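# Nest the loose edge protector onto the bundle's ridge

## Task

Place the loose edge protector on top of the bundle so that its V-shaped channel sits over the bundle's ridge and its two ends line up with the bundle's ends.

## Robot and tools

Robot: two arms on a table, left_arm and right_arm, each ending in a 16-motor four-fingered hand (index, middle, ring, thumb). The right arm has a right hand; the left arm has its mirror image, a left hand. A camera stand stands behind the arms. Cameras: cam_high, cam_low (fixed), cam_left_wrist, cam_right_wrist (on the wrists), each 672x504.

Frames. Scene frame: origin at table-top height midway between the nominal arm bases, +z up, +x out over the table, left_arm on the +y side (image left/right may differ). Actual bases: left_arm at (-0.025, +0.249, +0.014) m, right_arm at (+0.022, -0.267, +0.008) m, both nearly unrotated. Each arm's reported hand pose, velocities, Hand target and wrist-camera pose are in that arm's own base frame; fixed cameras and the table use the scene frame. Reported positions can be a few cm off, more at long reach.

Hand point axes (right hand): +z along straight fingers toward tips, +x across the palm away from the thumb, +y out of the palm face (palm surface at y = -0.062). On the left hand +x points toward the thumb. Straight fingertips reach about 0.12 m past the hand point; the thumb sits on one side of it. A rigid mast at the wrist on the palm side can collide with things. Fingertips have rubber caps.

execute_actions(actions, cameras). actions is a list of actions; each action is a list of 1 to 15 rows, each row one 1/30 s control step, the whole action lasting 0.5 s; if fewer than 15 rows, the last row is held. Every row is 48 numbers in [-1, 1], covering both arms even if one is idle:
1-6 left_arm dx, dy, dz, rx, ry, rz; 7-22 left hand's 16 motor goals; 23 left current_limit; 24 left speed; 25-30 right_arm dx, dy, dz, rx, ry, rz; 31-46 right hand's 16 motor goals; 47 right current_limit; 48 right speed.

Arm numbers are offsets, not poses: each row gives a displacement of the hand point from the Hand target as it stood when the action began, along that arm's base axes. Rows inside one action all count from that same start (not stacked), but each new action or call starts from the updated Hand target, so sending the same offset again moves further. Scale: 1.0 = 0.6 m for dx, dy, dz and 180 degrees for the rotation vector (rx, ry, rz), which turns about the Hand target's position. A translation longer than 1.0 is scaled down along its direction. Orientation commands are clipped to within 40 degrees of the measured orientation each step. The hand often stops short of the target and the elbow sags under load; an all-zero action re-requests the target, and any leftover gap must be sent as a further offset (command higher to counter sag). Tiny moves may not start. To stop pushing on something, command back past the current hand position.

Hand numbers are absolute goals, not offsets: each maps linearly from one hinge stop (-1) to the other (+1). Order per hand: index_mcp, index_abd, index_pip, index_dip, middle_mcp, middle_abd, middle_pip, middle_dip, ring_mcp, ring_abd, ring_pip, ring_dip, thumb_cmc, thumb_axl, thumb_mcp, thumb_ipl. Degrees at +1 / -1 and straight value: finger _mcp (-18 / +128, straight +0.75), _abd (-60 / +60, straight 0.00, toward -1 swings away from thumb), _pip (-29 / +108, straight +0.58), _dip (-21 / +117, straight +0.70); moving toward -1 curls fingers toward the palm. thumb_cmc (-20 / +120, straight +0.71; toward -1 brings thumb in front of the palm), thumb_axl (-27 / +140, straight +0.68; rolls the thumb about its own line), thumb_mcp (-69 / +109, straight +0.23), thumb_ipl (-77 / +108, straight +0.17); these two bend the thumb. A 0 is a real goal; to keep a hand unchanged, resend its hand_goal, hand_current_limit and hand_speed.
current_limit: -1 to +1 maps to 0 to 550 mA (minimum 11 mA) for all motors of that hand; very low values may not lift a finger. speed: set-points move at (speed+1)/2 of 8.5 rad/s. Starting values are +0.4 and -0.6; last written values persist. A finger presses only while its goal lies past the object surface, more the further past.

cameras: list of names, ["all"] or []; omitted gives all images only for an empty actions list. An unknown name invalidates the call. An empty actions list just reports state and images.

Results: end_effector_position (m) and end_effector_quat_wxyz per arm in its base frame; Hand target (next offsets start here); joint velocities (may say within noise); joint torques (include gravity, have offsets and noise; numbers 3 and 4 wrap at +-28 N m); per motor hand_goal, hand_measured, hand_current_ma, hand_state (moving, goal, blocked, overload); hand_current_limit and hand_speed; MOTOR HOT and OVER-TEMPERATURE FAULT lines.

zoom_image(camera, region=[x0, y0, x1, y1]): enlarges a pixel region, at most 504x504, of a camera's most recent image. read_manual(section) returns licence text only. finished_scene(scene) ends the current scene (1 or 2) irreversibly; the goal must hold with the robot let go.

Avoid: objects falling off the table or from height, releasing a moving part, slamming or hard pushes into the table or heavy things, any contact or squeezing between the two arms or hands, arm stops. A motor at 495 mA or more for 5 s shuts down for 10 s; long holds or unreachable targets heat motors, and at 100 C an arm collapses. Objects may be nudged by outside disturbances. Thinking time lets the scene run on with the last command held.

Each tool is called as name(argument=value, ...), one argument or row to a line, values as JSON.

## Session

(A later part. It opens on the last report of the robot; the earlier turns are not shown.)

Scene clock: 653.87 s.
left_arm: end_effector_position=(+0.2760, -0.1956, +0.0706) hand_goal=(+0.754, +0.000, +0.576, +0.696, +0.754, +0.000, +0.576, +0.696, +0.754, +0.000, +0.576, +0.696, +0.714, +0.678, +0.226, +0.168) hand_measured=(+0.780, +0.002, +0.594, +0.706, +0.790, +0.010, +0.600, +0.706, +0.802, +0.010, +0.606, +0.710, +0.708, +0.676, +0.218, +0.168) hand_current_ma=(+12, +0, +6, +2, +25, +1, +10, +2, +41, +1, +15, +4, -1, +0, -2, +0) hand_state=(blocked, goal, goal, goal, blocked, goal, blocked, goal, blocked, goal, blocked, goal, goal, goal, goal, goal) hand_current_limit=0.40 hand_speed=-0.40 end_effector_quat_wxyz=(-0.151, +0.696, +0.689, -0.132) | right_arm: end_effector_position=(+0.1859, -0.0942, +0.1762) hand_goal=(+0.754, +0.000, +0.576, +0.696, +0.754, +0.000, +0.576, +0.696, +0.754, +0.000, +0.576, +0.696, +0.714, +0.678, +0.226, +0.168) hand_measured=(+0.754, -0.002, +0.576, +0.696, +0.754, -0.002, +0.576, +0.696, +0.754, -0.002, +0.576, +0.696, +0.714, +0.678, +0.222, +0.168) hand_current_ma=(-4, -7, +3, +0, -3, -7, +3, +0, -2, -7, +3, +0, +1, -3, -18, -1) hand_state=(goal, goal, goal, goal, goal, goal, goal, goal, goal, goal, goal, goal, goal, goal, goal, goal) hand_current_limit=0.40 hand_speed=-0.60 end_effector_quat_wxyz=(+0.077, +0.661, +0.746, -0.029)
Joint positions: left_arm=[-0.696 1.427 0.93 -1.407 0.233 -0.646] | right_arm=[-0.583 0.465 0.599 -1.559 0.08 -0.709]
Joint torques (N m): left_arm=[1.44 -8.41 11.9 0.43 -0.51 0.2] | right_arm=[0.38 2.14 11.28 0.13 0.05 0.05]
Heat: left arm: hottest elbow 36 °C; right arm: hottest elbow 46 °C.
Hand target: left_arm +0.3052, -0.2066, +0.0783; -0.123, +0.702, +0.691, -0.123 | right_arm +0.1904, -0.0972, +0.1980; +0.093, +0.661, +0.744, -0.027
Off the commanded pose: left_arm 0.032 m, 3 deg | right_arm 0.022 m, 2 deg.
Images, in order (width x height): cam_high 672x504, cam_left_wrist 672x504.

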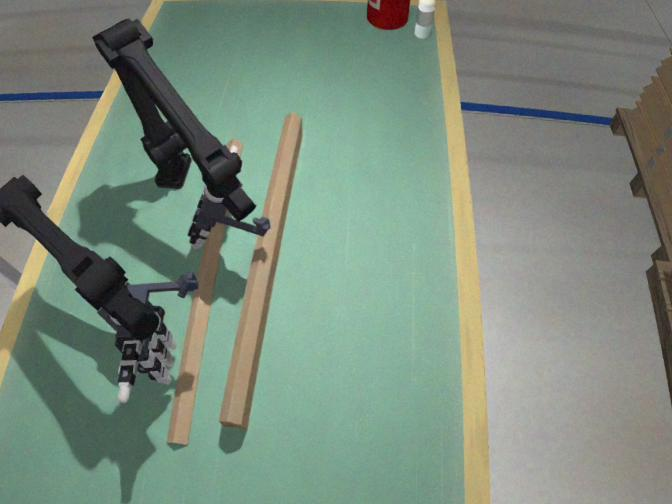

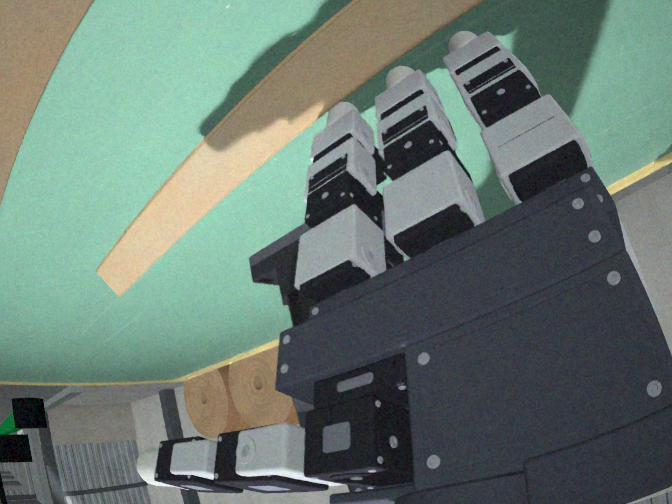

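execute_actions(
  actions=[
    [[0.05,0,0.01,0,0,0,0.754,0,0.576,0.696,0.754,0,0.576,0.696,0.754,0,0.576,0.696,0.714,0.678,0.226,0.168,0.4,-0.4,0,0,0,0,0,0,0.754,0,0.576,0.696,0.754,0,0.576,0.696,0.754,0,0.576,0.696,0.714,0.678,0.226,0.168,0.4,-0.6]],
    [[0.05,-0.01,0,0,0,0,0.754,0,0.576,0.696,0.754,0,0.576,0.696,0.754,0,0.576,0.696,0.714,0.678,0.226,0.168,0.4,-0.4,0,0,0,0,0,0,0.754,0,0.576,0.696,0.754,0,0.576,0.696,0.754,0,0.576,0.696,0.714,0.678,0.226,0.168,0.4,-0.6]],
  ],
  cameras=["cam_high","cam_left_wrist"],
)

Scene clock: 659.27 s.
left_arm: end_effector_position=(+0.3413, -0.2056, +0.0763) hand_goal=(+0.754, +0.000, +0.576, +0.696, +0.754, +0.000, +0.576, +0.696, +0.754, +0.000, +0.576, +0.696, +0.714, +0.678, +0.226, +0.168) hand_measured=(+0.764, +0.002, +0.588, +0.704, +0.770, +0.004, +0.590, +0.704, +0.778, +0.004, +0.596, +0.708, +0.708, +0.676, +0.218, +0.168) hand_current_ma=(+2, +0, +2, +1, +6, +0, +4, +1, +12, +0, +7, +3, -1, +0, -2, +0) hand_state=(goal, goal, goal, goal, goal, goal, goal, goal, blocked, goal, goal, goal, goal, goal, goal, goal) hand_current_limit=0.40 hand_speed=-0.40 end_effector_quat_wxyz=(-0.143, +0.699, +0.689, -0.128) | right_arm: end_effector_position=(+0.1859, -0.0942, +0.1762) hand_goal=(+0.754, +0.000, +0.576, +0.696, +0.754, +0.000, +0.576, +0.696, +0.754, +0.000, +0.576, +0.696, +0.714, +0.678, +0.226, +0.168) hand_measured=(+0.754, -0.002, +0.576, +0.696, +0.754, -0.002, +0.576, +0.696, +0.754, -0.002, +0.576, +0.696, +0.714, +0.678, +0.222, +0.168) hand_current_ma=(-4, -7, +3, +0, -3, -7, +3, +0, -2, -7, +3, +0, +1, -3, -18, -1) hand_state=(goal, goal, goal, goal, goal, goal, goal, goal, goal, goal, goal, goal, goal, goal, goal, goal) hand_current_limit=0.40 hand_speed=-0.60 end_effector_quat_wxyz=(+0.077, +0.661, +0.746, -0.029)
Joint positions: left_arm=[-0.615 1.555 1.089 -1.437 0.198 -0.566] | right_arm=[-0.583 0.465 0.599 -1.559 0.08 -0.709]
Joint torques (N m): left_arm=[1.32 -10.93 11.84 -0.29 -0.05 0.16] | right_arm=[0.26 2.02 11.28 0.12 0.05 0.05]
Heat: left arm: hottest elbow 36 °C; right arm: hottest elbow 47 °C.
Hand target: left_arm +0.3653, -0.2126, +0.0844; -0.123, +0.701, +0.691, -0.123 | right_arm +0.1904, -0.0972, +0.1980; +0.093, +0.661, +0.744, -0.027
Off the commanded pose: left_arm 0.026 m, 2 deg | right_arm 0.022 m, 2 deg.
Images, in order (width x height): cam_high 672x504, cam_left_wrist 672x504.

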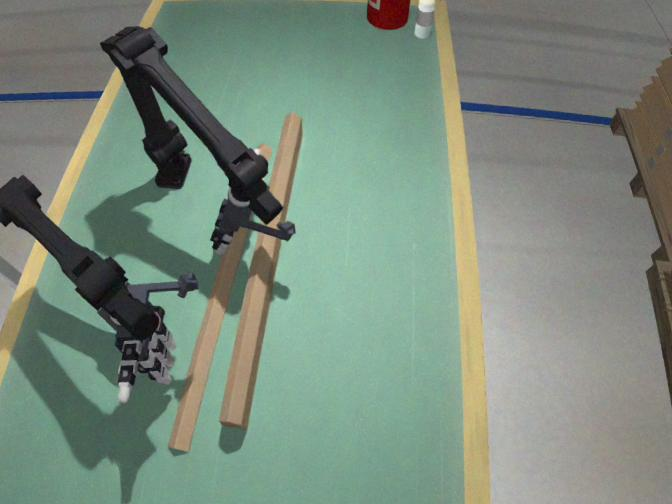

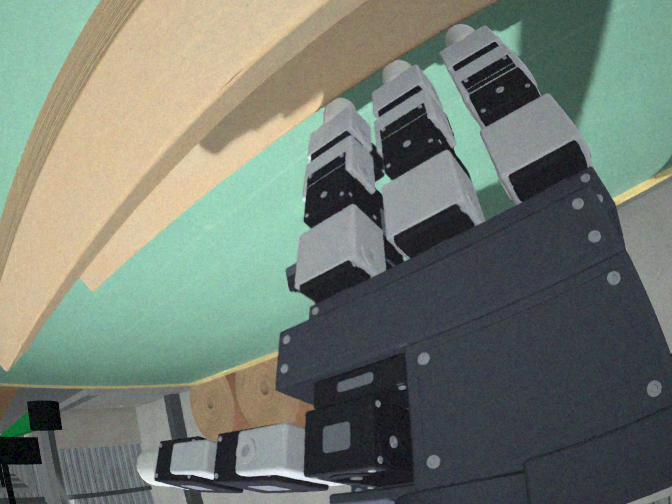

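execute_actions(
  actions=[
    [[0,0,0,0,0,0,0.754,0,0.576,0.696,0.754,0,0.576,0.696,0.754,0,0.576,0.696,0.714,0.678,0.226,0.168,0.4,-0.4,0.01,-0.06,0,0.0548,0.0285,-0.0524,0.754,0,0.576,0.696,0.754,0,0.576,0.696,0.754,0,0.576,0.696,0.714,0.678,0.226,0.168,0.4,-0.6]],
    [[0,0,0,0,0,0,0.754,0,0.576,0.696,0.754,0,0.576,0.696,0.754,0,0.576,0.696,0.714,0.678,0.226,0.168,0.4,-0.4,0,0,-0.08,0,0,0,0.754,0,0.576,0.696,0.754,0,0.576,0.696,0.754,0,0.576,0.696,0.714,0.678,0.226,0.168,0.4,-0.6]],
  ],
  cameras=["cam_high","cam_right_wrist"],
)

zoom_image(
  camera="cam_high",
  region=[90, 270, 310, 450],
)

Scene clock: 670.53 s.
left_arm: end_effector_position=(+0.3413, -0.2056, +0.0763) hand_goal=(+0.754, +0.000, +0.576, +0.696, +0.754, +0.000, +0.576, +0.696, +0.754, +0.000, +0.576, +0.696, +0.714, +0.678, +0.226, +0.168) hand_measured=(+0.764, +0.002, +0.588, +0.704, +0.770, +0.004, +0.590, +0.704, +0.778, +0.004, +0.596, +0.708, +0.708, +0.676, +0.218, +0.168) hand_current_ma=(+2, +0, +2, +1, +6, +0, +4, +1, +12, +0, +7, +3, -1, +0, -2, +0) hand_state=(goal, goal, goal, goal, goal, goal, goal, goal, blocked, goal, goal, goal, goal, goal, goal, goal) hand_current_limit=0.40 hand_speed=-0.40 end_effector_quat_wxyz=(-0.143, +0.699, +0.689, -0.128) | right_arm: end_effector_position=(+0.1941, -0.1297, +0.1495) hand_goal=(+0.754, +0.000, +0.576, +0.696, +0.754, +0.000, +0.576, +0.696, +0.754, +0.000, +0.576, +0.696, +0.714, +0.678, +0.226, +0.168) hand_measured=(+0.754, -0.002, +0.576, +0.696, +0.754, -0.002, +0.576, +0.696, +0.754, -0.002, +0.576, +0.696, +0.714, +0.678, +0.222, +0.168) hand_current_ma=(-4, -7, +3, +0, -3, -7, +3, +0, -2, -6, +3, +0, +2, -3, -18, -1) hand_state=(goal, goal, goal, goal, goal, goal, goal, goal, goal, goal, goal, goal, goal, goal, goal, goal) hand_current_limit=0.40 hand_speed=-0.60 end_effector_quat_wxyz=(-0.005, +0.722, +0.692, -0.002)
Joint positions: left_arm=[-0.615 1.555 1.089 -1.437 0.198 -0.566] | right_arm=[-0.746 0.689 0.622 -1.514 0.004 -0.704]
Joint torques (N m): left_arm=[1.38 -10.93 11.85 -0.27 -0.05 0.15] | right_arm=[-0.44 0.56 7.72 0.9 -0.17 -0.01]
Heat: left arm: hottest elbow 36 °C; right arm: hottest elbow 48 °C.
Hand target: left_arm +0.3653, -0.2127, +0.0844; -0.123, +0.702, +0.691, -0.123 | right_arm +0.1964, -0.1332, +0.1500; +0.000, +0.723, +0.691, +0.000
Off the commanded pose: left_arm 0.026 m, 2 deg | right_arm 0.004 m, 1 deg.
Images, in order (width x height): cam_high 672x504, cam_right_wrist 672x504.

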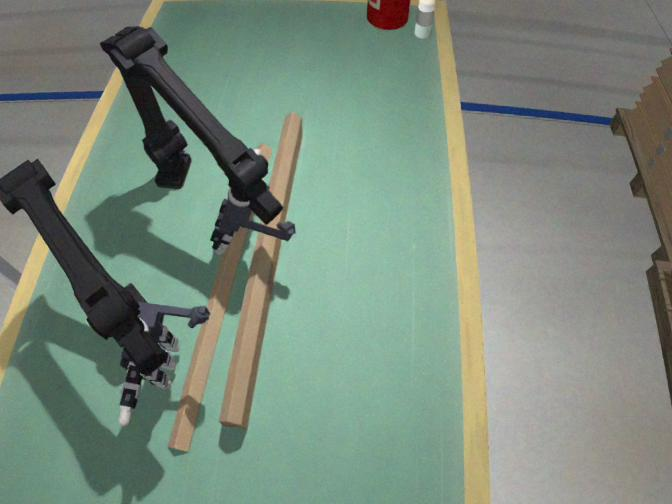

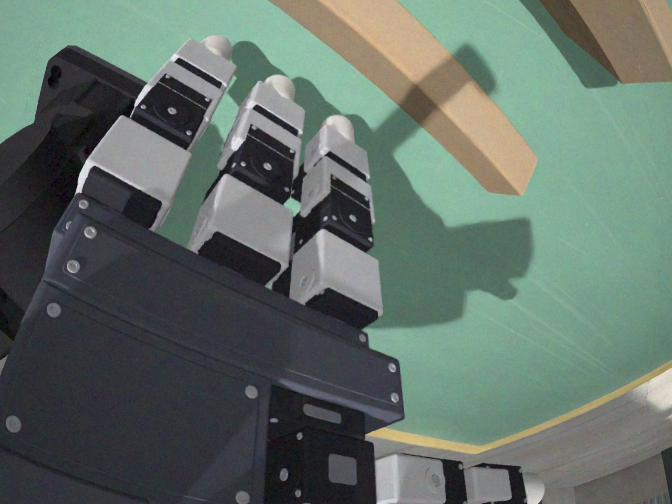

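Scaled by 2.291 from the camera's 672x504 image, which has a finer 960x720 frame.

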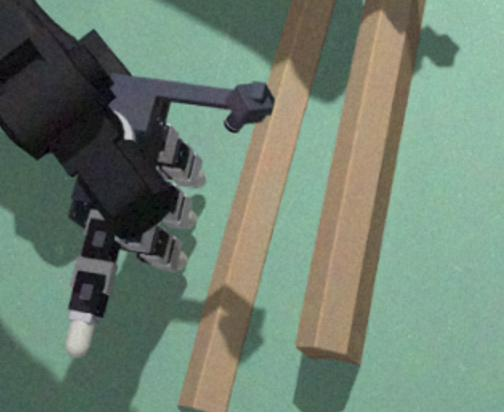

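execute_actions(
  actions=[
    [[0,0,0,0,0,0,0.754,0,0.576,0.696,0.754,0,0.576,0.696,0.754,0,0.576,0.696,0.714,0.678,0.226,0.168,0.4,-0.4,0,0,-0.052,0,0,0,0.754,0,0.576,0.696,0.754,0,0.576,0.696,0.754,0,0.576,0.696,0.714,0.678,0.226,0.168,0.4,-0.6]],
    [[0,0,0,0,0,0,0.754,0,0.576,0.696,0.754,0,0.576,0.696,0.754,0,0.576,0.696,0.714,0.678,0.226,0.168,0.4,-0.4,0.05,0,0,0,0,0,0.754,0,0.576,0.696,0.754,0,0.576,0.696,0.754,0,0.576,0.696,0.714,0.678,0.226,0.168,0.4,-0.6]],
    [[0,0,0,0,0,0,0.754,0,0.576,0.696,0.754,0,0.576,0.696,0.754,0,0.576,0.696,0.714,0.678,0.226,0.168,0.4,-0.4,0.05,0,0,0,0,0,0.754,0,0.576,0.696,0.754,0,0.576,0.696,0.754,0,0.576,0.696,0.714,0.678,0.226,0.168,0.4,-0.6]],
    [[0,0,0,0,0,0,0.754,0,0.576,0.696,0.754,0,0.576,0.696,0.754,0,0.576,0.696,0.714,0.678,0.226,0.168,0.4,-0.4,0.05,0,0,0,0,0,0.754,0,0.576,0.696,0.754,0,0.576,0.696,0.754,0,0.576,0.696,0.714,0.678,0.226,0.168,0.4,-0.6]],
  ],
  cameras=["cam_high","cam_right_wrist"],
)

Scene clock: 678.33 s.
left_arm: end_effector_position=(+0.3413, -0.2056, +0.0763) hand_goal=(+0.754, +0.000, +0.576, +0.696, +0.754, +0.000, +0.576, +0.696, +0.754, +0.000, +0.576, +0.696, +0.714, +0.678, +0.226, +0.168) hand_measured=(+0.764, +0.002, +0.588, +0.704, +0.770, +0.004, +0.590, +0.704, +0.778, +0.004, +0.596, +0.708, +0.708, +0.676, +0.218, +0.168) hand_current_ma=(+2, +0, +2, +1, +6, +0, +4, +1, +12, +0, +7, +3, -1, +0, -2, +0) hand_state=(goal, goal, goal, goal, goal, goal, goal, goal, blocked, goal, goal, goal, goal, goal, goal, goal) hand_current_limit=0.40 hand_speed=-0.40 end_effector_quat_wxyz=(-0.143, +0.699, +0.689, -0.128) | right_arm: end_effector_position=(+0.2461, -0.1243, +0.1070) hand_goal=(+0.754, +0.000, +0.576, +0.696, +0.754, +0.000, +0.576, +0.696, +0.754, +0.000, +0.576, +0.696, +0.714, +0.678, +0.226, +0.168) hand_measured=(+0.842, +0.008, +0.634, +0.724, +0.836, +0.010, +0.628, +0.722, +0.822, +0.012, +0.632, +0.722, +0.714, +0.678, +0.222, +0.168) hand_current_ma=(+385, +31, +268, +125, +385, +36, +243, +113, +338, +46, +261, +121, +1, -3, -22, -1) hand_state=(blocked, goal, blocked, blocked, blocked, goal, blocked, blocked, blocked, goal, blocked, blocked, goal, goal, goal, goal) hand_current_limit=0.40 hand_speed=-0.60 end_effector_quat_wxyz=(-0.047, +0.722, +0.689, -0.033)
Joint positions: left_arm=[-0.615 1.555 1.089 -1.437 0.198 -0.566] | right_arm=[-0.506 0.936 0.636 -1.38 0.035 -0.458]
Joint torques (N m): left_arm=[1.38 -10.87 11.86 -0.28 -0.05 0.16] | right_arm=[1.85 -0.5 9.33 4.38 -1.48 0.18]
Heat: left arm: hottest elbow 36 °C; right arm: hottest elbow 47 °C.
Hand target: left_arm +0.3653, -0.2127, +0.0844; -0.123, +0.702, +0.691, -0.123 | right_arm +0.2865, -0.1332, +0.1189; +0.000, +0.723, +0.691, +0.000
Off the commanded pose: left_arm 0.026 m, 2 deg | right_arm 0.043 m, 7 deg.
Images, in order (width x height): cam_high 672x504, cam_right_wrist 672x504.

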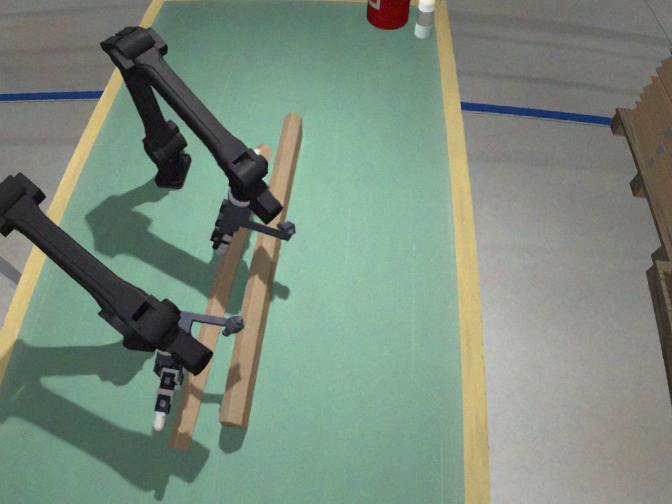

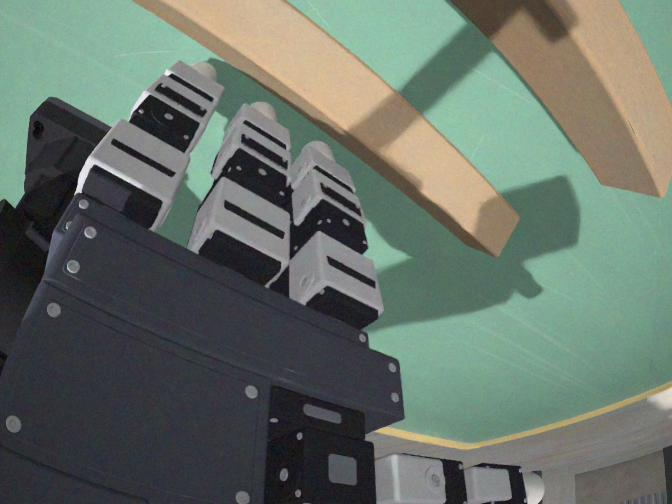

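execute_actions(
  actions=[
    [[0,0,0,0,0,0,0.754,0,0.576,0.696,0.754,0,0.576,0.696,0.754,0,0.576,0.696,0.714,0.678,0.226,0.168,0.4,-0.4,-0.02,0,0.05,0,0,0,0.754,0,0.576,0.696,0.754,0,0.576,0.696,0.754,0,0.576,0.696,0.714,0.678,0.226,0.168,0.4,-0.6]],
  ],
  cameras=["cam_high","cam_right_wrist"],
)

zoom_image(
  camera="cam_high",
  region=[90, 270, 310, 450],
)

Scene clock: 681.53 s.
left_arm: end_effector_position=(+0.3414, -0.2057, +0.0762) hand_goal=(+0.754, +0.000, +0.576, +0.696, +0.754, +0.000, +0.576, +0.696, +0.754, +0.000, +0.576, +0.696, +0.714, +0.678, +0.226, +0.168) hand_measured=(+0.760, +0.002, +0.586, +0.702, +0.770, +0.004, +0.590, +0.704, +0.778, +0.004, +0.596, +0.708, +0.708, +0.676, +0.218, +0.168) hand_current_ma=(+1, +0, +2, +1, +6, +0, +4, +1, +12, +0, +7, +3, -1, +0, -2, +0) hand_state=(goal, goal, goal, goal, goal, goal, goal, goal, blocked, goal, goal, goal, goal, goal, goal, goal) hand_current_limit=0.40 hand_speed=-0.40 end_effector_quat_wxyz=(-0.143, +0.700, +0.688, -0.128) | right_arm: end_effector_position=(+0.2577, -0.1245, +0.1250) hand_goal=(+0.754, +0.000, +0.576, +0.696, +0.754, +0.000, +0.576, +0.696, +0.754, +0.000, +0.576, +0.696, +0.714, +0.678, +0.226, +0.168) hand_measured=(+0.760, +0.002, +0.584, +0.702, +0.756, +0.004, +0.580, +0.700, +0.754, +0.004, +0.578, +0.698, +0.714, +0.678, +0.222, +0.168) hand_current_ma=(+26, +10, +31, +22, +5, +10, +12, +12, +1, +11, +10, +11, +1, -3, -22, -1) hand_state=(goal, goal, goal, goal, goal, goal, goal, goal, goal, goal, goal, goal, goal, goal, goal, goal) hand_current_limit=0.40 hand_speed=-0.60 end_effector_quat_wxyz=(-0.028, +0.724, +0.689, -0.011)
Joint positions: left_arm=[-0.615 1.556 1.089 -1.437 0.198 -0.564] | right_arm=[-0.506 0.914 0.664 -1.38 0.004 -0.457]
Joint torques (N m): left_arm=[1.2 -10.87 11.84 -0.31 -0.02 0.13] | right_arm=[0.15 -2.32 10.8 0.42 -0.15 0.01]
Heat: left arm: hottest elbow 37 °C; right arm: hottest elbow 47 °C.
Hand target: left_arm +0.3653, -0.2126, +0.0844; -0.123, +0.701, +0.691, -0.123 | right_arm +0.2745, -0.1332, +0.1488; +0.000, +0.723, +0.691, +0.000
Off the commanded pose: left_arm 0.026 m, 2 deg | right_arm 0.031 m, 3 deg.
Images, in order (width x height): cam_high 672x504, cam_right_wrist 672x504.

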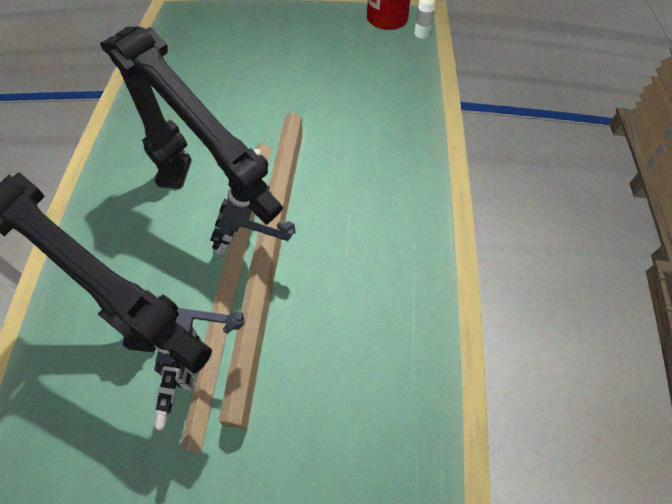

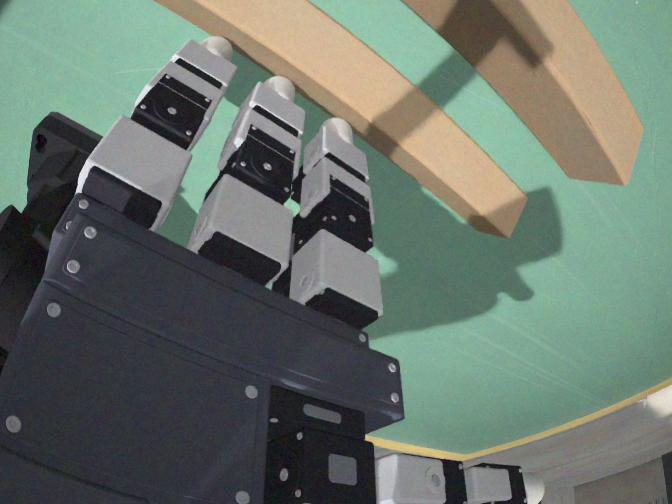

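Scaled by 2.291 from the camera's 672x504 image, which has a finer 960x720 frame.

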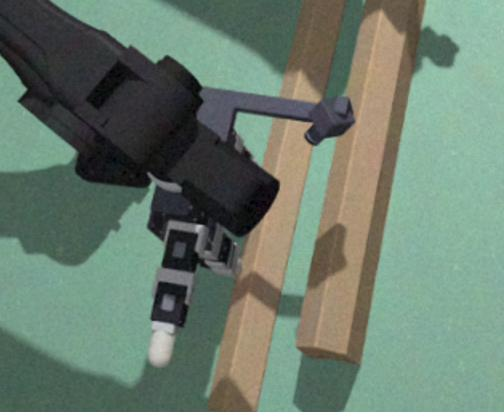

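execute_actions(
  actions=[
    [[0,0,0,0,0,0,0.754,0,0.576,0.696,0.754,0,0.576,0.696,0.754,0,0.576,0.696,0.714,0.678,0.226,0.168,0.4,-0.4,0.05,-0.01,0,0,0,0,0.754,0,0.576,0.696,0.754,0,0.576,0.696,0.754,0,0.576,0.696,0.714,0.678,0.226,0.168,0.4,-0.6]],
    [[0,0,0,0,0,0,0.754,0,0.576,0.696,0.754,0,0.576,0.696,0.754,0,0.576,0.696,0.714,0.678,0.226,0.168,0.4,-0.4,0.04,-0.01,0,0,0,0,0.754,0,0.576,0.696,0.754,0,0.576,0.696,0.754,0,0.576,0.696,0.714,0.678,0.226,0.168,0.4,-0.6]],
  ],
  cameras=["cam_high","cam_right_wrist"],
)

zoom_image(
  camera="cam_high",
  region=[90, 270, 310, 450],
)

zoom_image(
  camera="cam_high",
  region=[150, 100, 350, 280],
)

Scene clock: 686.33 s.
left_arm: end_effector_position=(+0.3414, -0.2057, +0.0762) hand_goal=(+0.754, +0.000, +0.576, +0.696, +0.754, +0.000, +0.576, +0.696, +0.754, +0.000, +0.576, +0.696, +0.714, +0.678, +0.226, +0.168) hand_measured=(+0.760, +0.002, +0.586, +0.702, +0.770, +0.004, +0.590, +0.704, +0.778, +0.004, +0.596, +0.708, +0.708, +0.676, +0.218, +0.168) hand_current_ma=(+1, +0, +2, +1, +6, +0, +4, +1, +12, +0, +7, +3, -1, +0, -2, +0) hand_state=(goal, goal, goal, goal, goal, goal, goal, goal, blocked, goal, goal, goal, goal, goal, goal, goal) hand_current_limit=0.40 hand_speed=-0.40 end_effector_quat_wxyz=(-0.143, +0.700, +0.688, -0.128) | right_arm: end_effector_position=(+0.3036, -0.1351, +0.1275) hand_goal=(+0.754, +0.000, +0.576, +0.696, +0.754, +0.000, +0.576, +0.696, +0.754, +0.000, +0.576, +0.696, +0.714, +0.678, +0.226, +0.168) hand_measured=(+0.760, +0.002, +0.580, +0.698, +0.764, +0.000, +0.582, +0.698, +0.766, -0.002, +0.586, +0.700, +0.714, +0.678, +0.222, +0.168) hand_current_ma=(+28, +5, +19, +10, +43, +0, +25, +11, +55, -7, +38, +14, +1, -3, -22, -1) hand_state=(goal, goal, goal, goal, goal, goal, goal, goal, goal, goal, goal, goal, goal, goal, goal, goal) hand_current_limit=0.40 hand_speed=-0.60 end_effector_quat_wxyz=(-0.031, +0.720, +0.693, -0.011)
Joint positions: left_arm=[-0.615 1.556 1.089 -1.437 0.198 -0.564] | right_arm=[-0.459 1.064 0.76 -1.333 0.001 -0.421]
Joint torques (N m): left_arm=[1.32 -10.87 11.84 -0.35 -0.05 0.13] | right_arm=[1.03 -2.78 10.97 1.2 -0.07 0.23]
Heat: left arm: hottest elbow 37 °C; right arm: hottest elbow 46 °C.
Hand target: left_arm +0.3653, -0.2126, +0.0844; -0.123, +0.701, +0.691, -0.123 | right_arm +0.3284, -0.1452, +0.1487; +0.000, +0.723, +0.691, +0.000
Off the commanded pose: left_arm 0.026 m, 2 deg | right_arm 0.034 m, 4 deg.
Images, in order (width x height): cam_high 672x504, cam_right_wrist 672x504.

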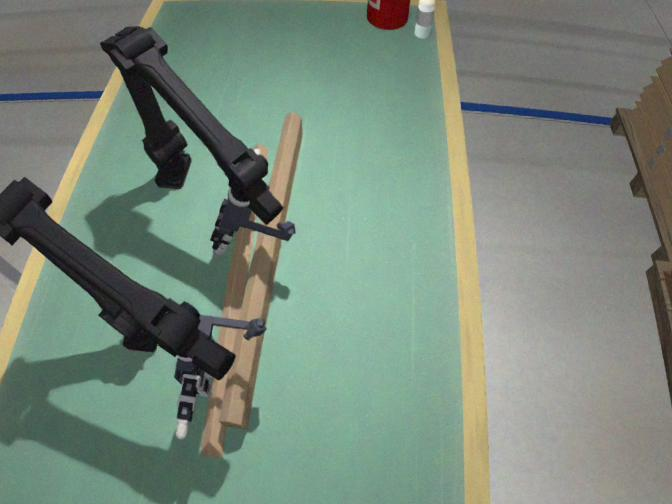

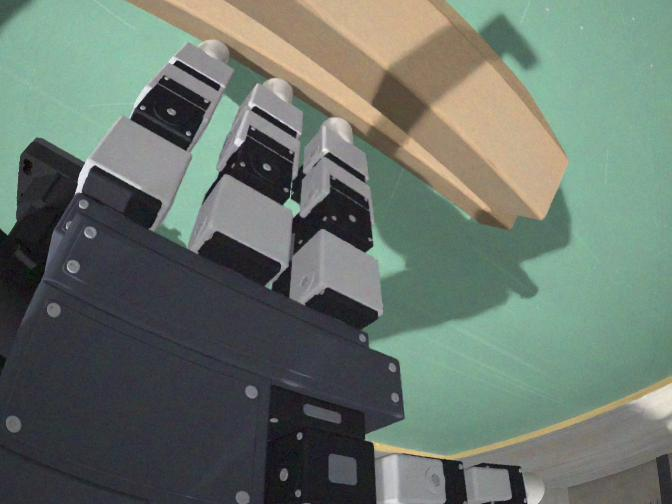

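Scaled by 2.291 from the camera's 672x504 image, which has a finer 960x720 frame.

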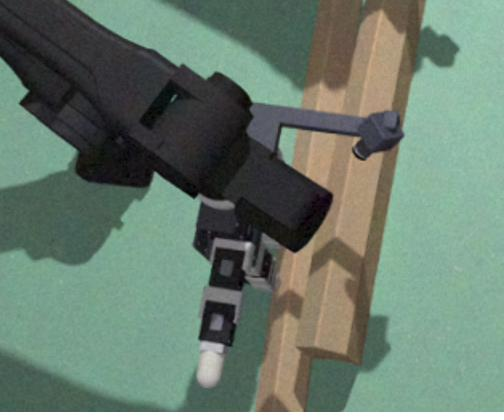

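Scaled by 2.520 from the camera's 672x504 image, which has a finer 960x720 frame.

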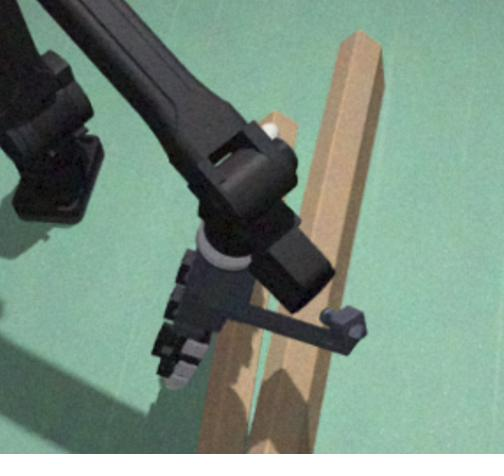

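execute_actions(
  actions=[
    [[0.045,0,0,0,0,0,0.754,0,0.576,0.696,0.754,0,0.576,0.696,0.754,0,0.576,0.696,0.714,0.678,0.226,0.168,0.4,-0.4,0,0,0,0,0,0,0.754,0,0.576,0.696,0.754,0,0.576,0.696,0.754,0,0.576,0.696,0.714,0.678,0.226,0.168,0.4,-0.6]],
    [[0.035,0,0,0,0,0,0.754,0,0.576,0.696,0.754,0,0.576,0.696,0.754,0,0.576,0.696,0.714,0.678,0.226,0.168,0.4,-0.4,0,0,0,0,0,0,0.754,0,0.576,0.696,0.754,0,0.576,0.696,0.754,0,0.576,0.696,0.714,0.678,0.226,0.168,0.4,-0.6]],
  ],
  cameras=["cam_high","cam_left_wrist"],
)

zoom_image(
  camera="cam_high",
  region=[150, 100, 350, 280],
)

Scene clock: 692.53 s.
left_arm: end_effector_position=(+0.3891, -0.2083, +0.0772) hand_goal=(+0.754, +0.000, +0.576, +0.696, +0.754, +0.000, +0.576, +0.696, +0.754, +0.000, +0.576, +0.696, +0.714, +0.678, +0.226, +0.168) hand_measured=(+0.764, +0.002, +0.584, +0.702, +0.770, +0.002, +0.590, +0.704, +0.776, +0.002, +0.594, +0.706, +0.708, +0.676, +0.218, +0.168) hand_current_ma=(+2, +0, +1, +1, +5, +0, +3, +1, +9, +0, +6, +2, -1, +0, -2, +0) hand_state=(goal, goal, goal, goal, goal, goal, goal, goal, blocked, goal, goal, goal, goal, goal, goal, goal) hand_current_limit=0.40 hand_speed=-0.40 end_effector_quat_wxyz=(-0.141, +0.699, +0.689, -0.129) | right_arm: end_effector_position=(+0.3066, -0.1369, +0.1288) hand_goal=(+0.754, +0.000, +0.576, +0.696, +0.754, +0.000, +0.576, +0.696, +0.754, +0.000, +0.576, +0.696, +0.714, +0.678, +0.226, +0.168) hand_measured=(+0.758, +0.000, +0.580, +0.698, +0.754, +0.000, +0.578, +0.698, +0.754, -0.002, +0.578, +0.698, +0.714, +0.678, +0.222, +0.168) hand_current_ma=(+21, +3, +19, +10, +3, +0, +10, +10, +2, -7, +10, +11, +1, -3, -22, -1) hand_state=(goal, goal, goal, goal, goal, goal, goal, goal, goal, goal, goal, goal, goal, goal, goal, goal) hand_current_limit=0.40 hand_speed=-0.60 end_effector_quat_wxyz=(-0.026, +0.722, +0.692, -0.010)
Joint positions: left_arm=[-0.556 1.654 1.213 -1.471 0.182 -0.51] | right_arm=[-0.459 1.066 0.763 -1.324 0.001 -0.416]
Joint torques (N m): left_arm=[1.26 -12.69 11.81 -0.35 -0.13 0.12] | right_arm=[1.03 -2.84 10.8 0.87 -0.07 0.16]
Heat: left arm: hottest elbow 37 °C; right arm: hottest elbow 46 °C.
Hand target: left_arm +0.4133, -0.2127, +0.0843; -0.123, +0.702, +0.691, -0.123 | right_arm +0.3284, -0.1452, +0.1488; +0.000, +0.723, +0.691, +0.000
Off the commanded pose: left_arm 0.026 m, 2 deg | right_arm 0.031 m, 3 deg.
Images, in order (width x height): cam_high 672x504, cam_left_wrist 672x504.

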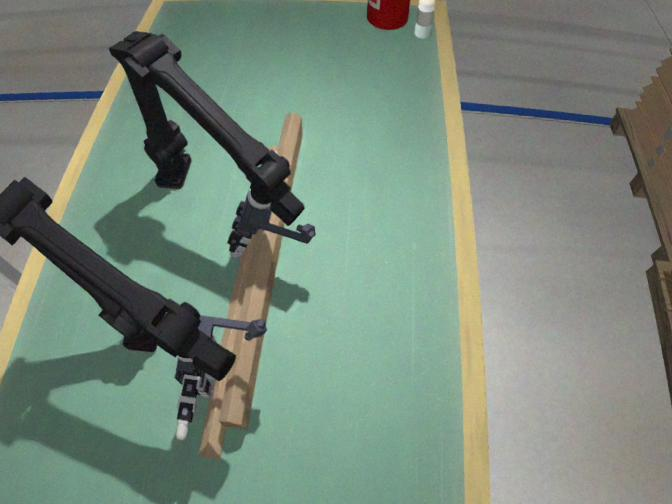

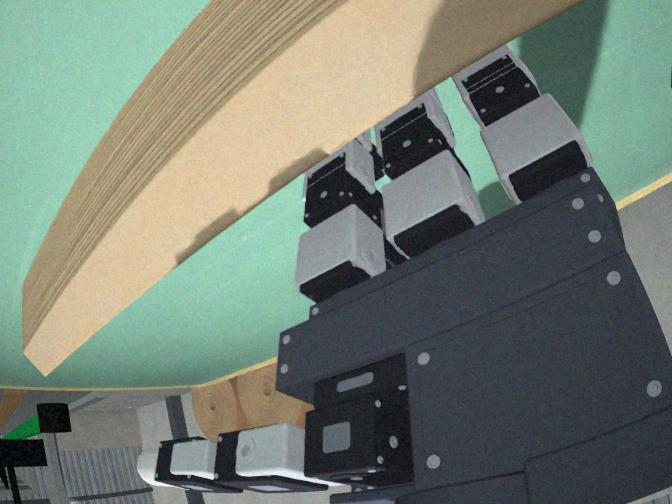

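Scaled by 2.520 from the camera's 672x504 image, which has a finer 960x720 frame.

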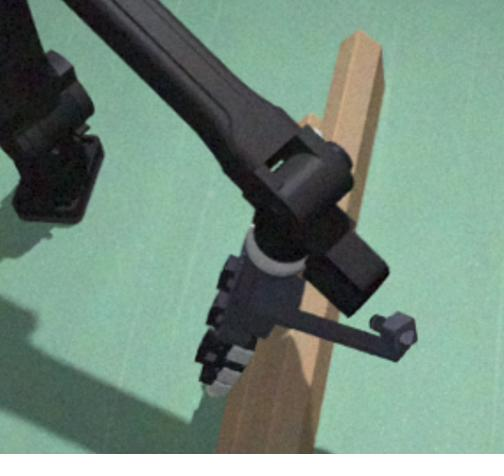

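execute_actions(
  actions=[
    [[-0.03,0,0.03,0,0,0,0.754,0,0.576,0.696,0.754,0,0.576,0.696,0.754,0,0.576,0.696,0.714,0.678,0.226,0.168,0.4,-0.4,-0.06,0.01,0,0,0,0,0.754,0,0.576,0.696,0.754,0,0.576,0.696,0.754,0,0.576,0.696,0.714,0.678,0.226,0.168,0.4,-0.6]],
    [[-0.07,0,0.08,0,-0.139,0,0.754,0,0.576,0.696,0.754,0,0.576,0.696,0.754,0,0.576,0.696,0.714,0.678,0.226,0.168,0.4,-0.4,-0.08,0,0,0,0,0,0.754,0,0.1,0.85,0.754,0,0.1,0.85,0.754,0,0.1,0.85,0.714,0.678,0.226,0.168,0.4,-0.4]],
    [[-0.06,0.0,0.07,0,-0.139,0,0.754,0,0.576,0.696,0.754,0,0.576,0.696,0.754,0,0.576,0.696,0.714,0.678,0.226,0.168,0.4,-0.4,-0.08,0.01,0,0,0,0,0.754,0,-0.737,0.99,0.754,0,-0.737,0.99,0.754,0,-0.737,0.99,0.714,0.678,0.226,0.168,0.4,-0.4]],
  ],
  cameras=["all"],
)

Scene clock: 753.77 s.
left_arm: end_effector_position=(+0.3193, -0.2076, +0.1960) hand_goal=(+0.754, +0.000, +0.576, +0.696, +0.754, +0.000, +0.576, +0.696, +0.754, +0.000, +0.576, +0.696, +0.714, +0.678, +0.226, +0.168) hand_measured=(+0.754, -0.002, +0.578, +0.698, +0.756, -0.002, +0.578, +0.698, +0.756, -0.004, +0.578, +0.698, +0.716, +0.676, +0.218, +0.168) hand_current_ma=(+0, +0, +0, +0, +0, +0, +0, +0, +0, +0, +0, +0, +0, +0, -2, +0) hand_state=(goal, goal, goal, goal, goal, goal, goal, goal, goal, goal, goal, goal, goal, goal, goal, goal) hand_current_limit=0.40 hand_speed=-0.40 end_effector_quat_wxyz=(+0.178, +0.688, +0.679, +0.186) | right_arm: end_effector_position=(+0.1990, -0.1348, +0.1475) hand_goal=(+0.754, +0.000, -0.736, +0.990, +0.754, +0.000, -0.736, +0.990, +0.754, +0.000, -0.736, +0.990, +0.714, +0.678, +0.226, +0.168) hand_measured=(+0.754, +0.000, -0.728, +0.988, +0.754, +0.000, -0.728, +0.988, +0.754, -0.002, -0.728, +0.988, +0.714, +0.678, +0.222, +0.168) hand_current_ma=(+0, +3, +36, -9, +1, +0, +34, -9, +1, -7, +36, -9, -2, -3, -22, -1) hand_state=(goal, goal, goal, goal, goal, goal, goal, goal, goal, goal, goal, goal, goal, goal, goal, goal) hand_current_limit=0.40 hand_speed=-0.40 end_effector_quat_wxyz=(+0.003, +0.725, +0.689, -0.002)
Joint positions: left_arm=[-0.965 1.056 0.739 -0.944 -0.425 -0.884] | right_arm=[-0.744 0.699 0.617 -1.482 0.004 -0.692]
Joint torques (N m): left_arm=[-1.49 -5.36 8.79 1.68 -0.66 -0.07] | right_arm=[-0.5 -0.32 7.91 -0.23 -0.2 -0.03]
Heat: left arm: hottest elbow 41 °C; right arm: hottest elbow 48 °C.
Hand target: left_arm +0.3172, -0.2126, +0.1923; +0.181, +0.688, +0.678, +0.185 | right_arm +0.1964, -0.1333, +0.1488; +0.000, +0.723, +0.691, +0.000
Off the commanded pose: left_arm 0.007 m, 0 deg | right_arm 0.003 m, 1 deg.

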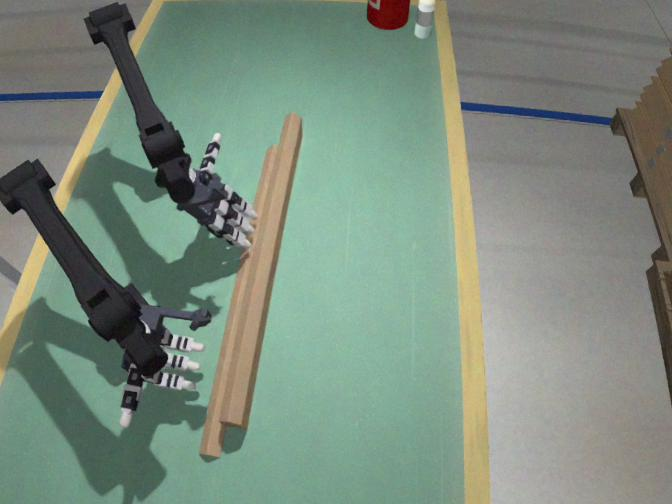

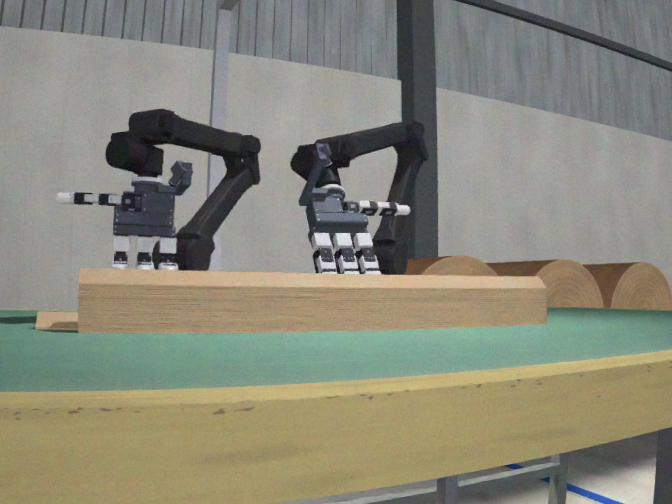

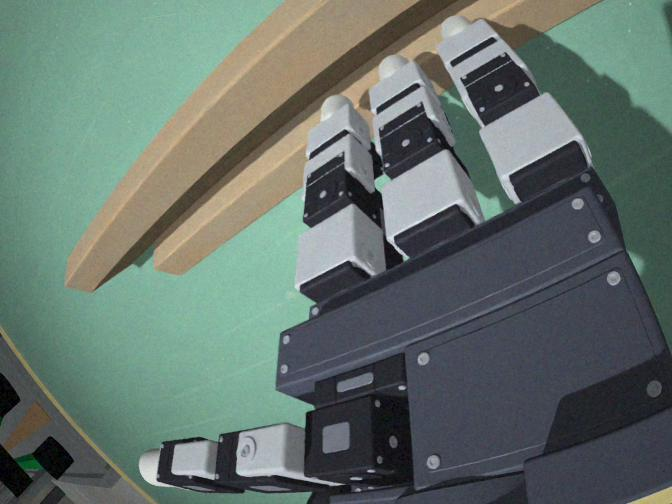

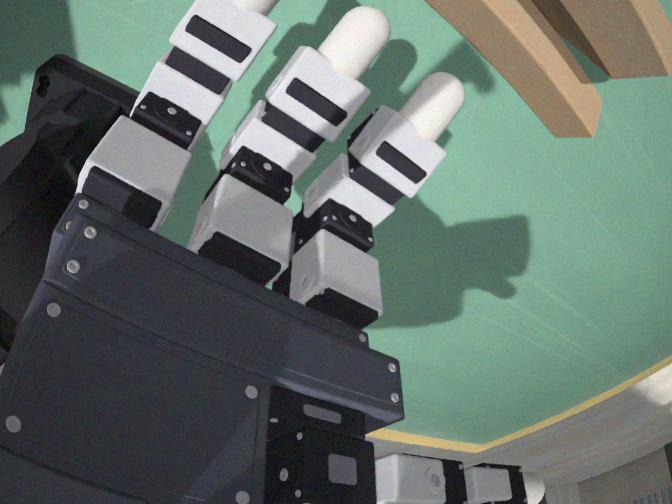

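zoom_image(
  camera="cam_high",
  region=[180, 370, 270, 470],
)

zoom_image(
  camera="cam_high",
  region=[230, 100, 320, 200],
)

zoom_image(
  camera="cam_left_wrist",
  region=[0, 50, 504, 330],
)

zoom_image(
  camera="cam_high",
  region=[90, 270, 310, 450],
)

Scaled by 5.040 from the camera's 672x504 image, which has a finer 960x720 frame.

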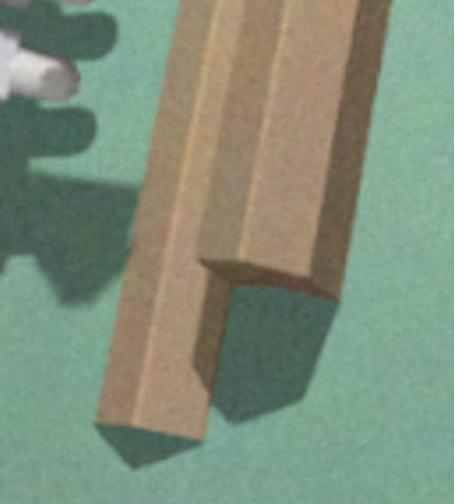

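Scaled by 5.040 from the camera's 672x504 image, which has a finer 960x720 frame.

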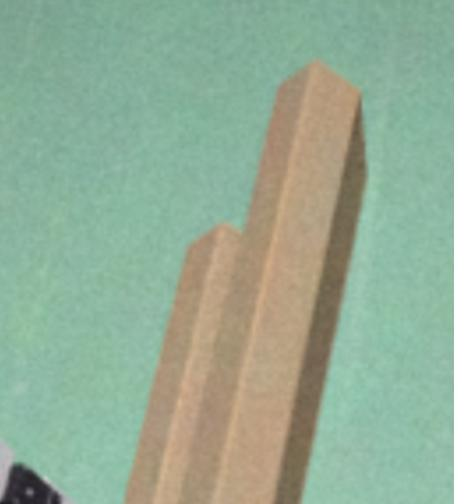

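Scaled by 1.000.

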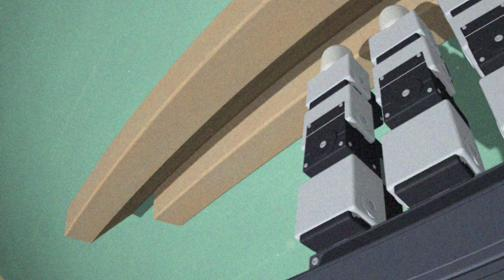

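Scaled by 2.291 from the camera's 672x504 image, which has a finer 960x720 frame.

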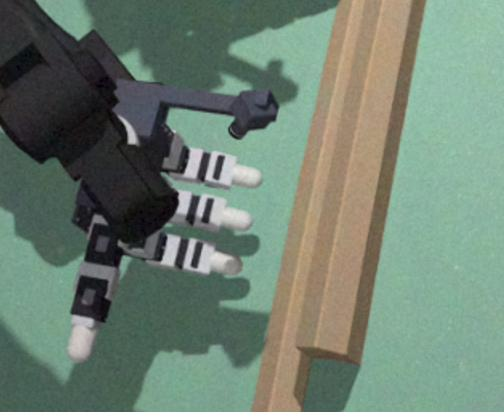

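execute_actions(
  actions=[
    [[0,0,-0.06,0,0,0,0.754,0,0.576,0.696,0.754,0,0.576,0.696,0.754,0,0.576,0.696,0.714,0.678,0.226,0.168,0.4,-0.4,0,0,-0.07,0,0,0,0.754,0,-0.737,0.99,0.754,0,-0.737,0.99,0.754,0,-0.737,0.99,0.714,0.678,0.226,0.168,0.4,-0.4]],
    [[0,0,0,0,0,0,0.754,0,0.576,0.696,0.754,0,0.576,0.696,0.754,0,0.576,0.696,0.714,0.678,0.226,0.168,0.4,-0.4,0,0,-0.065,0,0,0,0.754,0,-0.737,0.99,0.754,0,-0.737,0.99,0.754,0,-0.737,0.99,0.714,0.678,0.226,0.168,0.4,-0.4]],
  ],
  cameras=["all"],
)

zoom_image(
  camera="cam_left_wrist",
  region=[200, 0, 672, 330],
)

zoom_image(
  camera="cam_high",
  region=[90, 270, 310, 450],
)

Scene clock: 775.17 s.
left_arm: end_effector_position=(+0.3193, -0.2097, +0.1697) hand_goal=(+0.754, +0.000, +0.576, +0.696, +0.754, +0.000, +0.576, +0.696, +0.754, +0.000, +0.576, +0.696, +0.714, +0.678, +0.226, +0.168) hand_measured=(+0.756, -0.002, +0.578, +0.698, +0.756, +0.002, +0.576, +0.698, +0.758, +0.032, +0.578, +0.698, +0.716, +0.676, +0.220, +0.168) hand_current_ma=(+0, +0, +0, +0, +0, +0, +0, +0, +0, +14, +0, +0, +0, +0, -1, +0) hand_state=(goal, goal, goal, goal, goal, goal, goal, goal, goal, blocked, goal, goal, goal, goal, goal, goal) hand_current_limit=0.40 hand_speed=-0.40 end_effector_quat_wxyz=(+0.188, +0.685, +0.679, +0.187) | right_arm: end_effector_position=(+0.1936, -0.1304, +0.0674) hand_goal=(+0.754, +0.000, -0.736, +0.990, +0.754, +0.000, -0.736, +0.990, +0.754, +0.000, -0.736, +0.990, +0.714, +0.678, +0.226, +0.168) hand_measured=(+0.754, +0.000, -0.728, +0.988, +0.754, +0.000, -0.728, +0.988, +0.754, -0.002, -0.728, +0.988, +0.714, +0.678, +0.222, +0.168) hand_current_ma=(+0, +3, +31, -9, +1, +0, +30, -8, +1, -7, +32, -9, -2, -3, -22, -1) hand_state=(goal, goal, goal, goal, goal, goal, goal, goal, goal, goal, goal, goal, goal, goal, goal, goal) hand_current_limit=0.40 hand_speed=-0.40 end_effector_quat_wxyz=(-0.005, +0.725, +0.689, -0.002)
Joint positions: left_arm=[-0.971 1.085 0.678 -0.837 -0.433 -0.889] | right_arm=[-0.748 0.752 0.424 -1.252 0.004 -0.697]
Joint torques (N m): left_arm=[-0.97 -4.07 7.65 2.09 -0.43 -0.02] | right_arm=[-0.32 0.38 7.46 1.03 -0.21 -0.07]
Heat: left arm: hottest elbow 41 °C; right arm: hottest elbow 47 °C.
Hand target: left_arm +0.3173, -0.2127, +0.1564; +0.181, +0.688, +0.678, +0.185 | right_arm +0.1964, -0.1332, +0.0678; +0.000, +0.723, +0.691, +0.000
Off the commanded pose: left_arm 0.014 m, 1 deg | right_arm 0.004 m, 1 deg.

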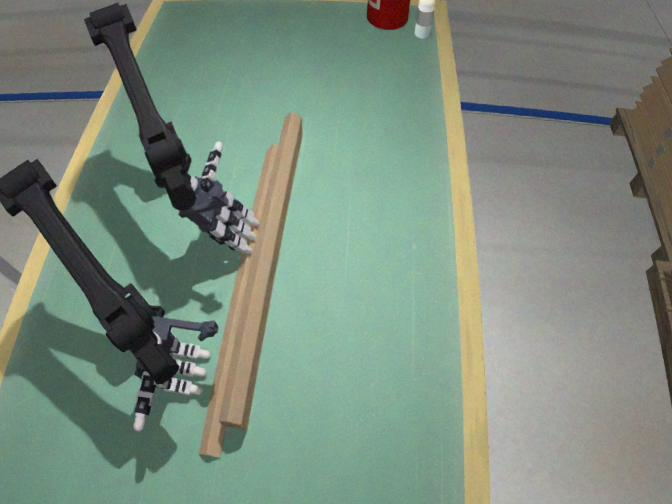

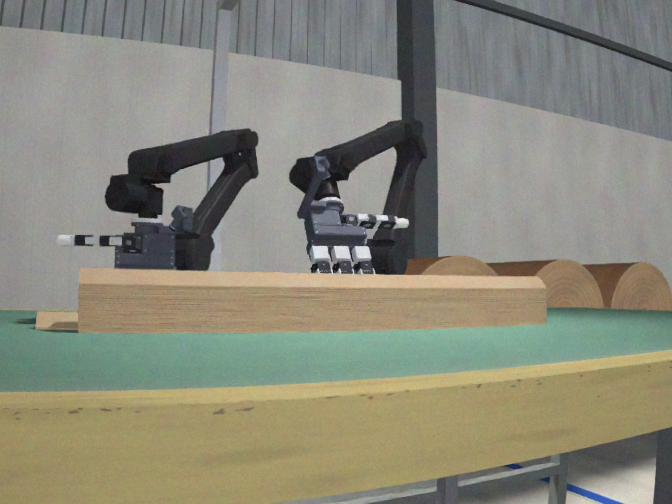

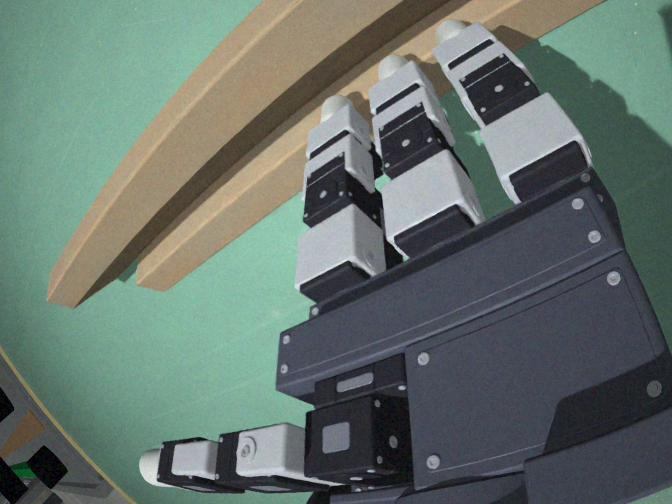

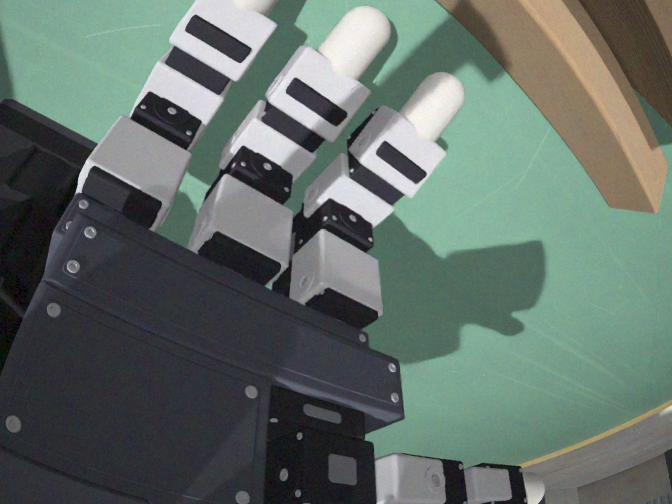

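Scaled by 1.068 from the camera's 672x504 image, which has a finer 960x720 frame.

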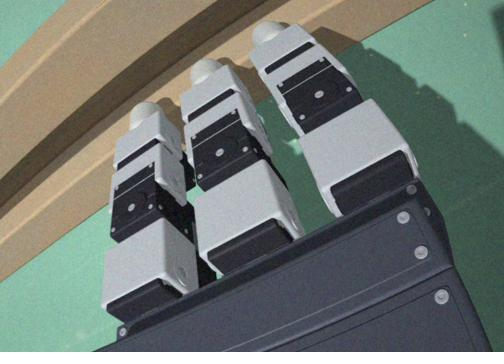

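Scaled by 2.291 from the camera's 672x504 image, which has a finer 960x720 frame.

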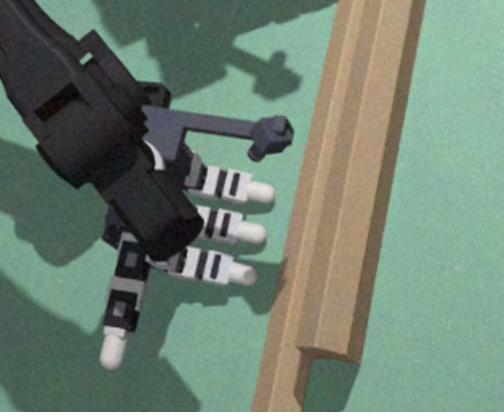

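zoom_image(
  camera="cam_high",
  region=[210, 190, 290, 270],
)

zoom_image(
  camera="cam_left_wrist",
  region=[270, 0, 520, 200],
)

Scaled by 6.300 from the camera's 672x504 image, which has a finer 960x720 frame.

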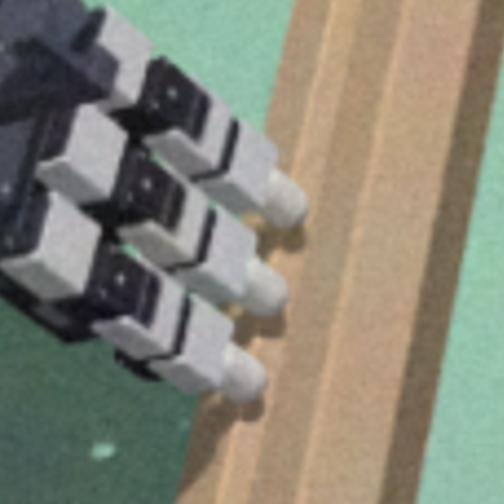

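Scaled by 2.016 from the camera's 672x504 image, which has a finer 960x720 frame.

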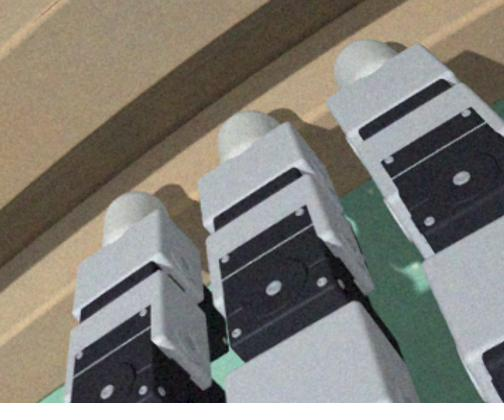

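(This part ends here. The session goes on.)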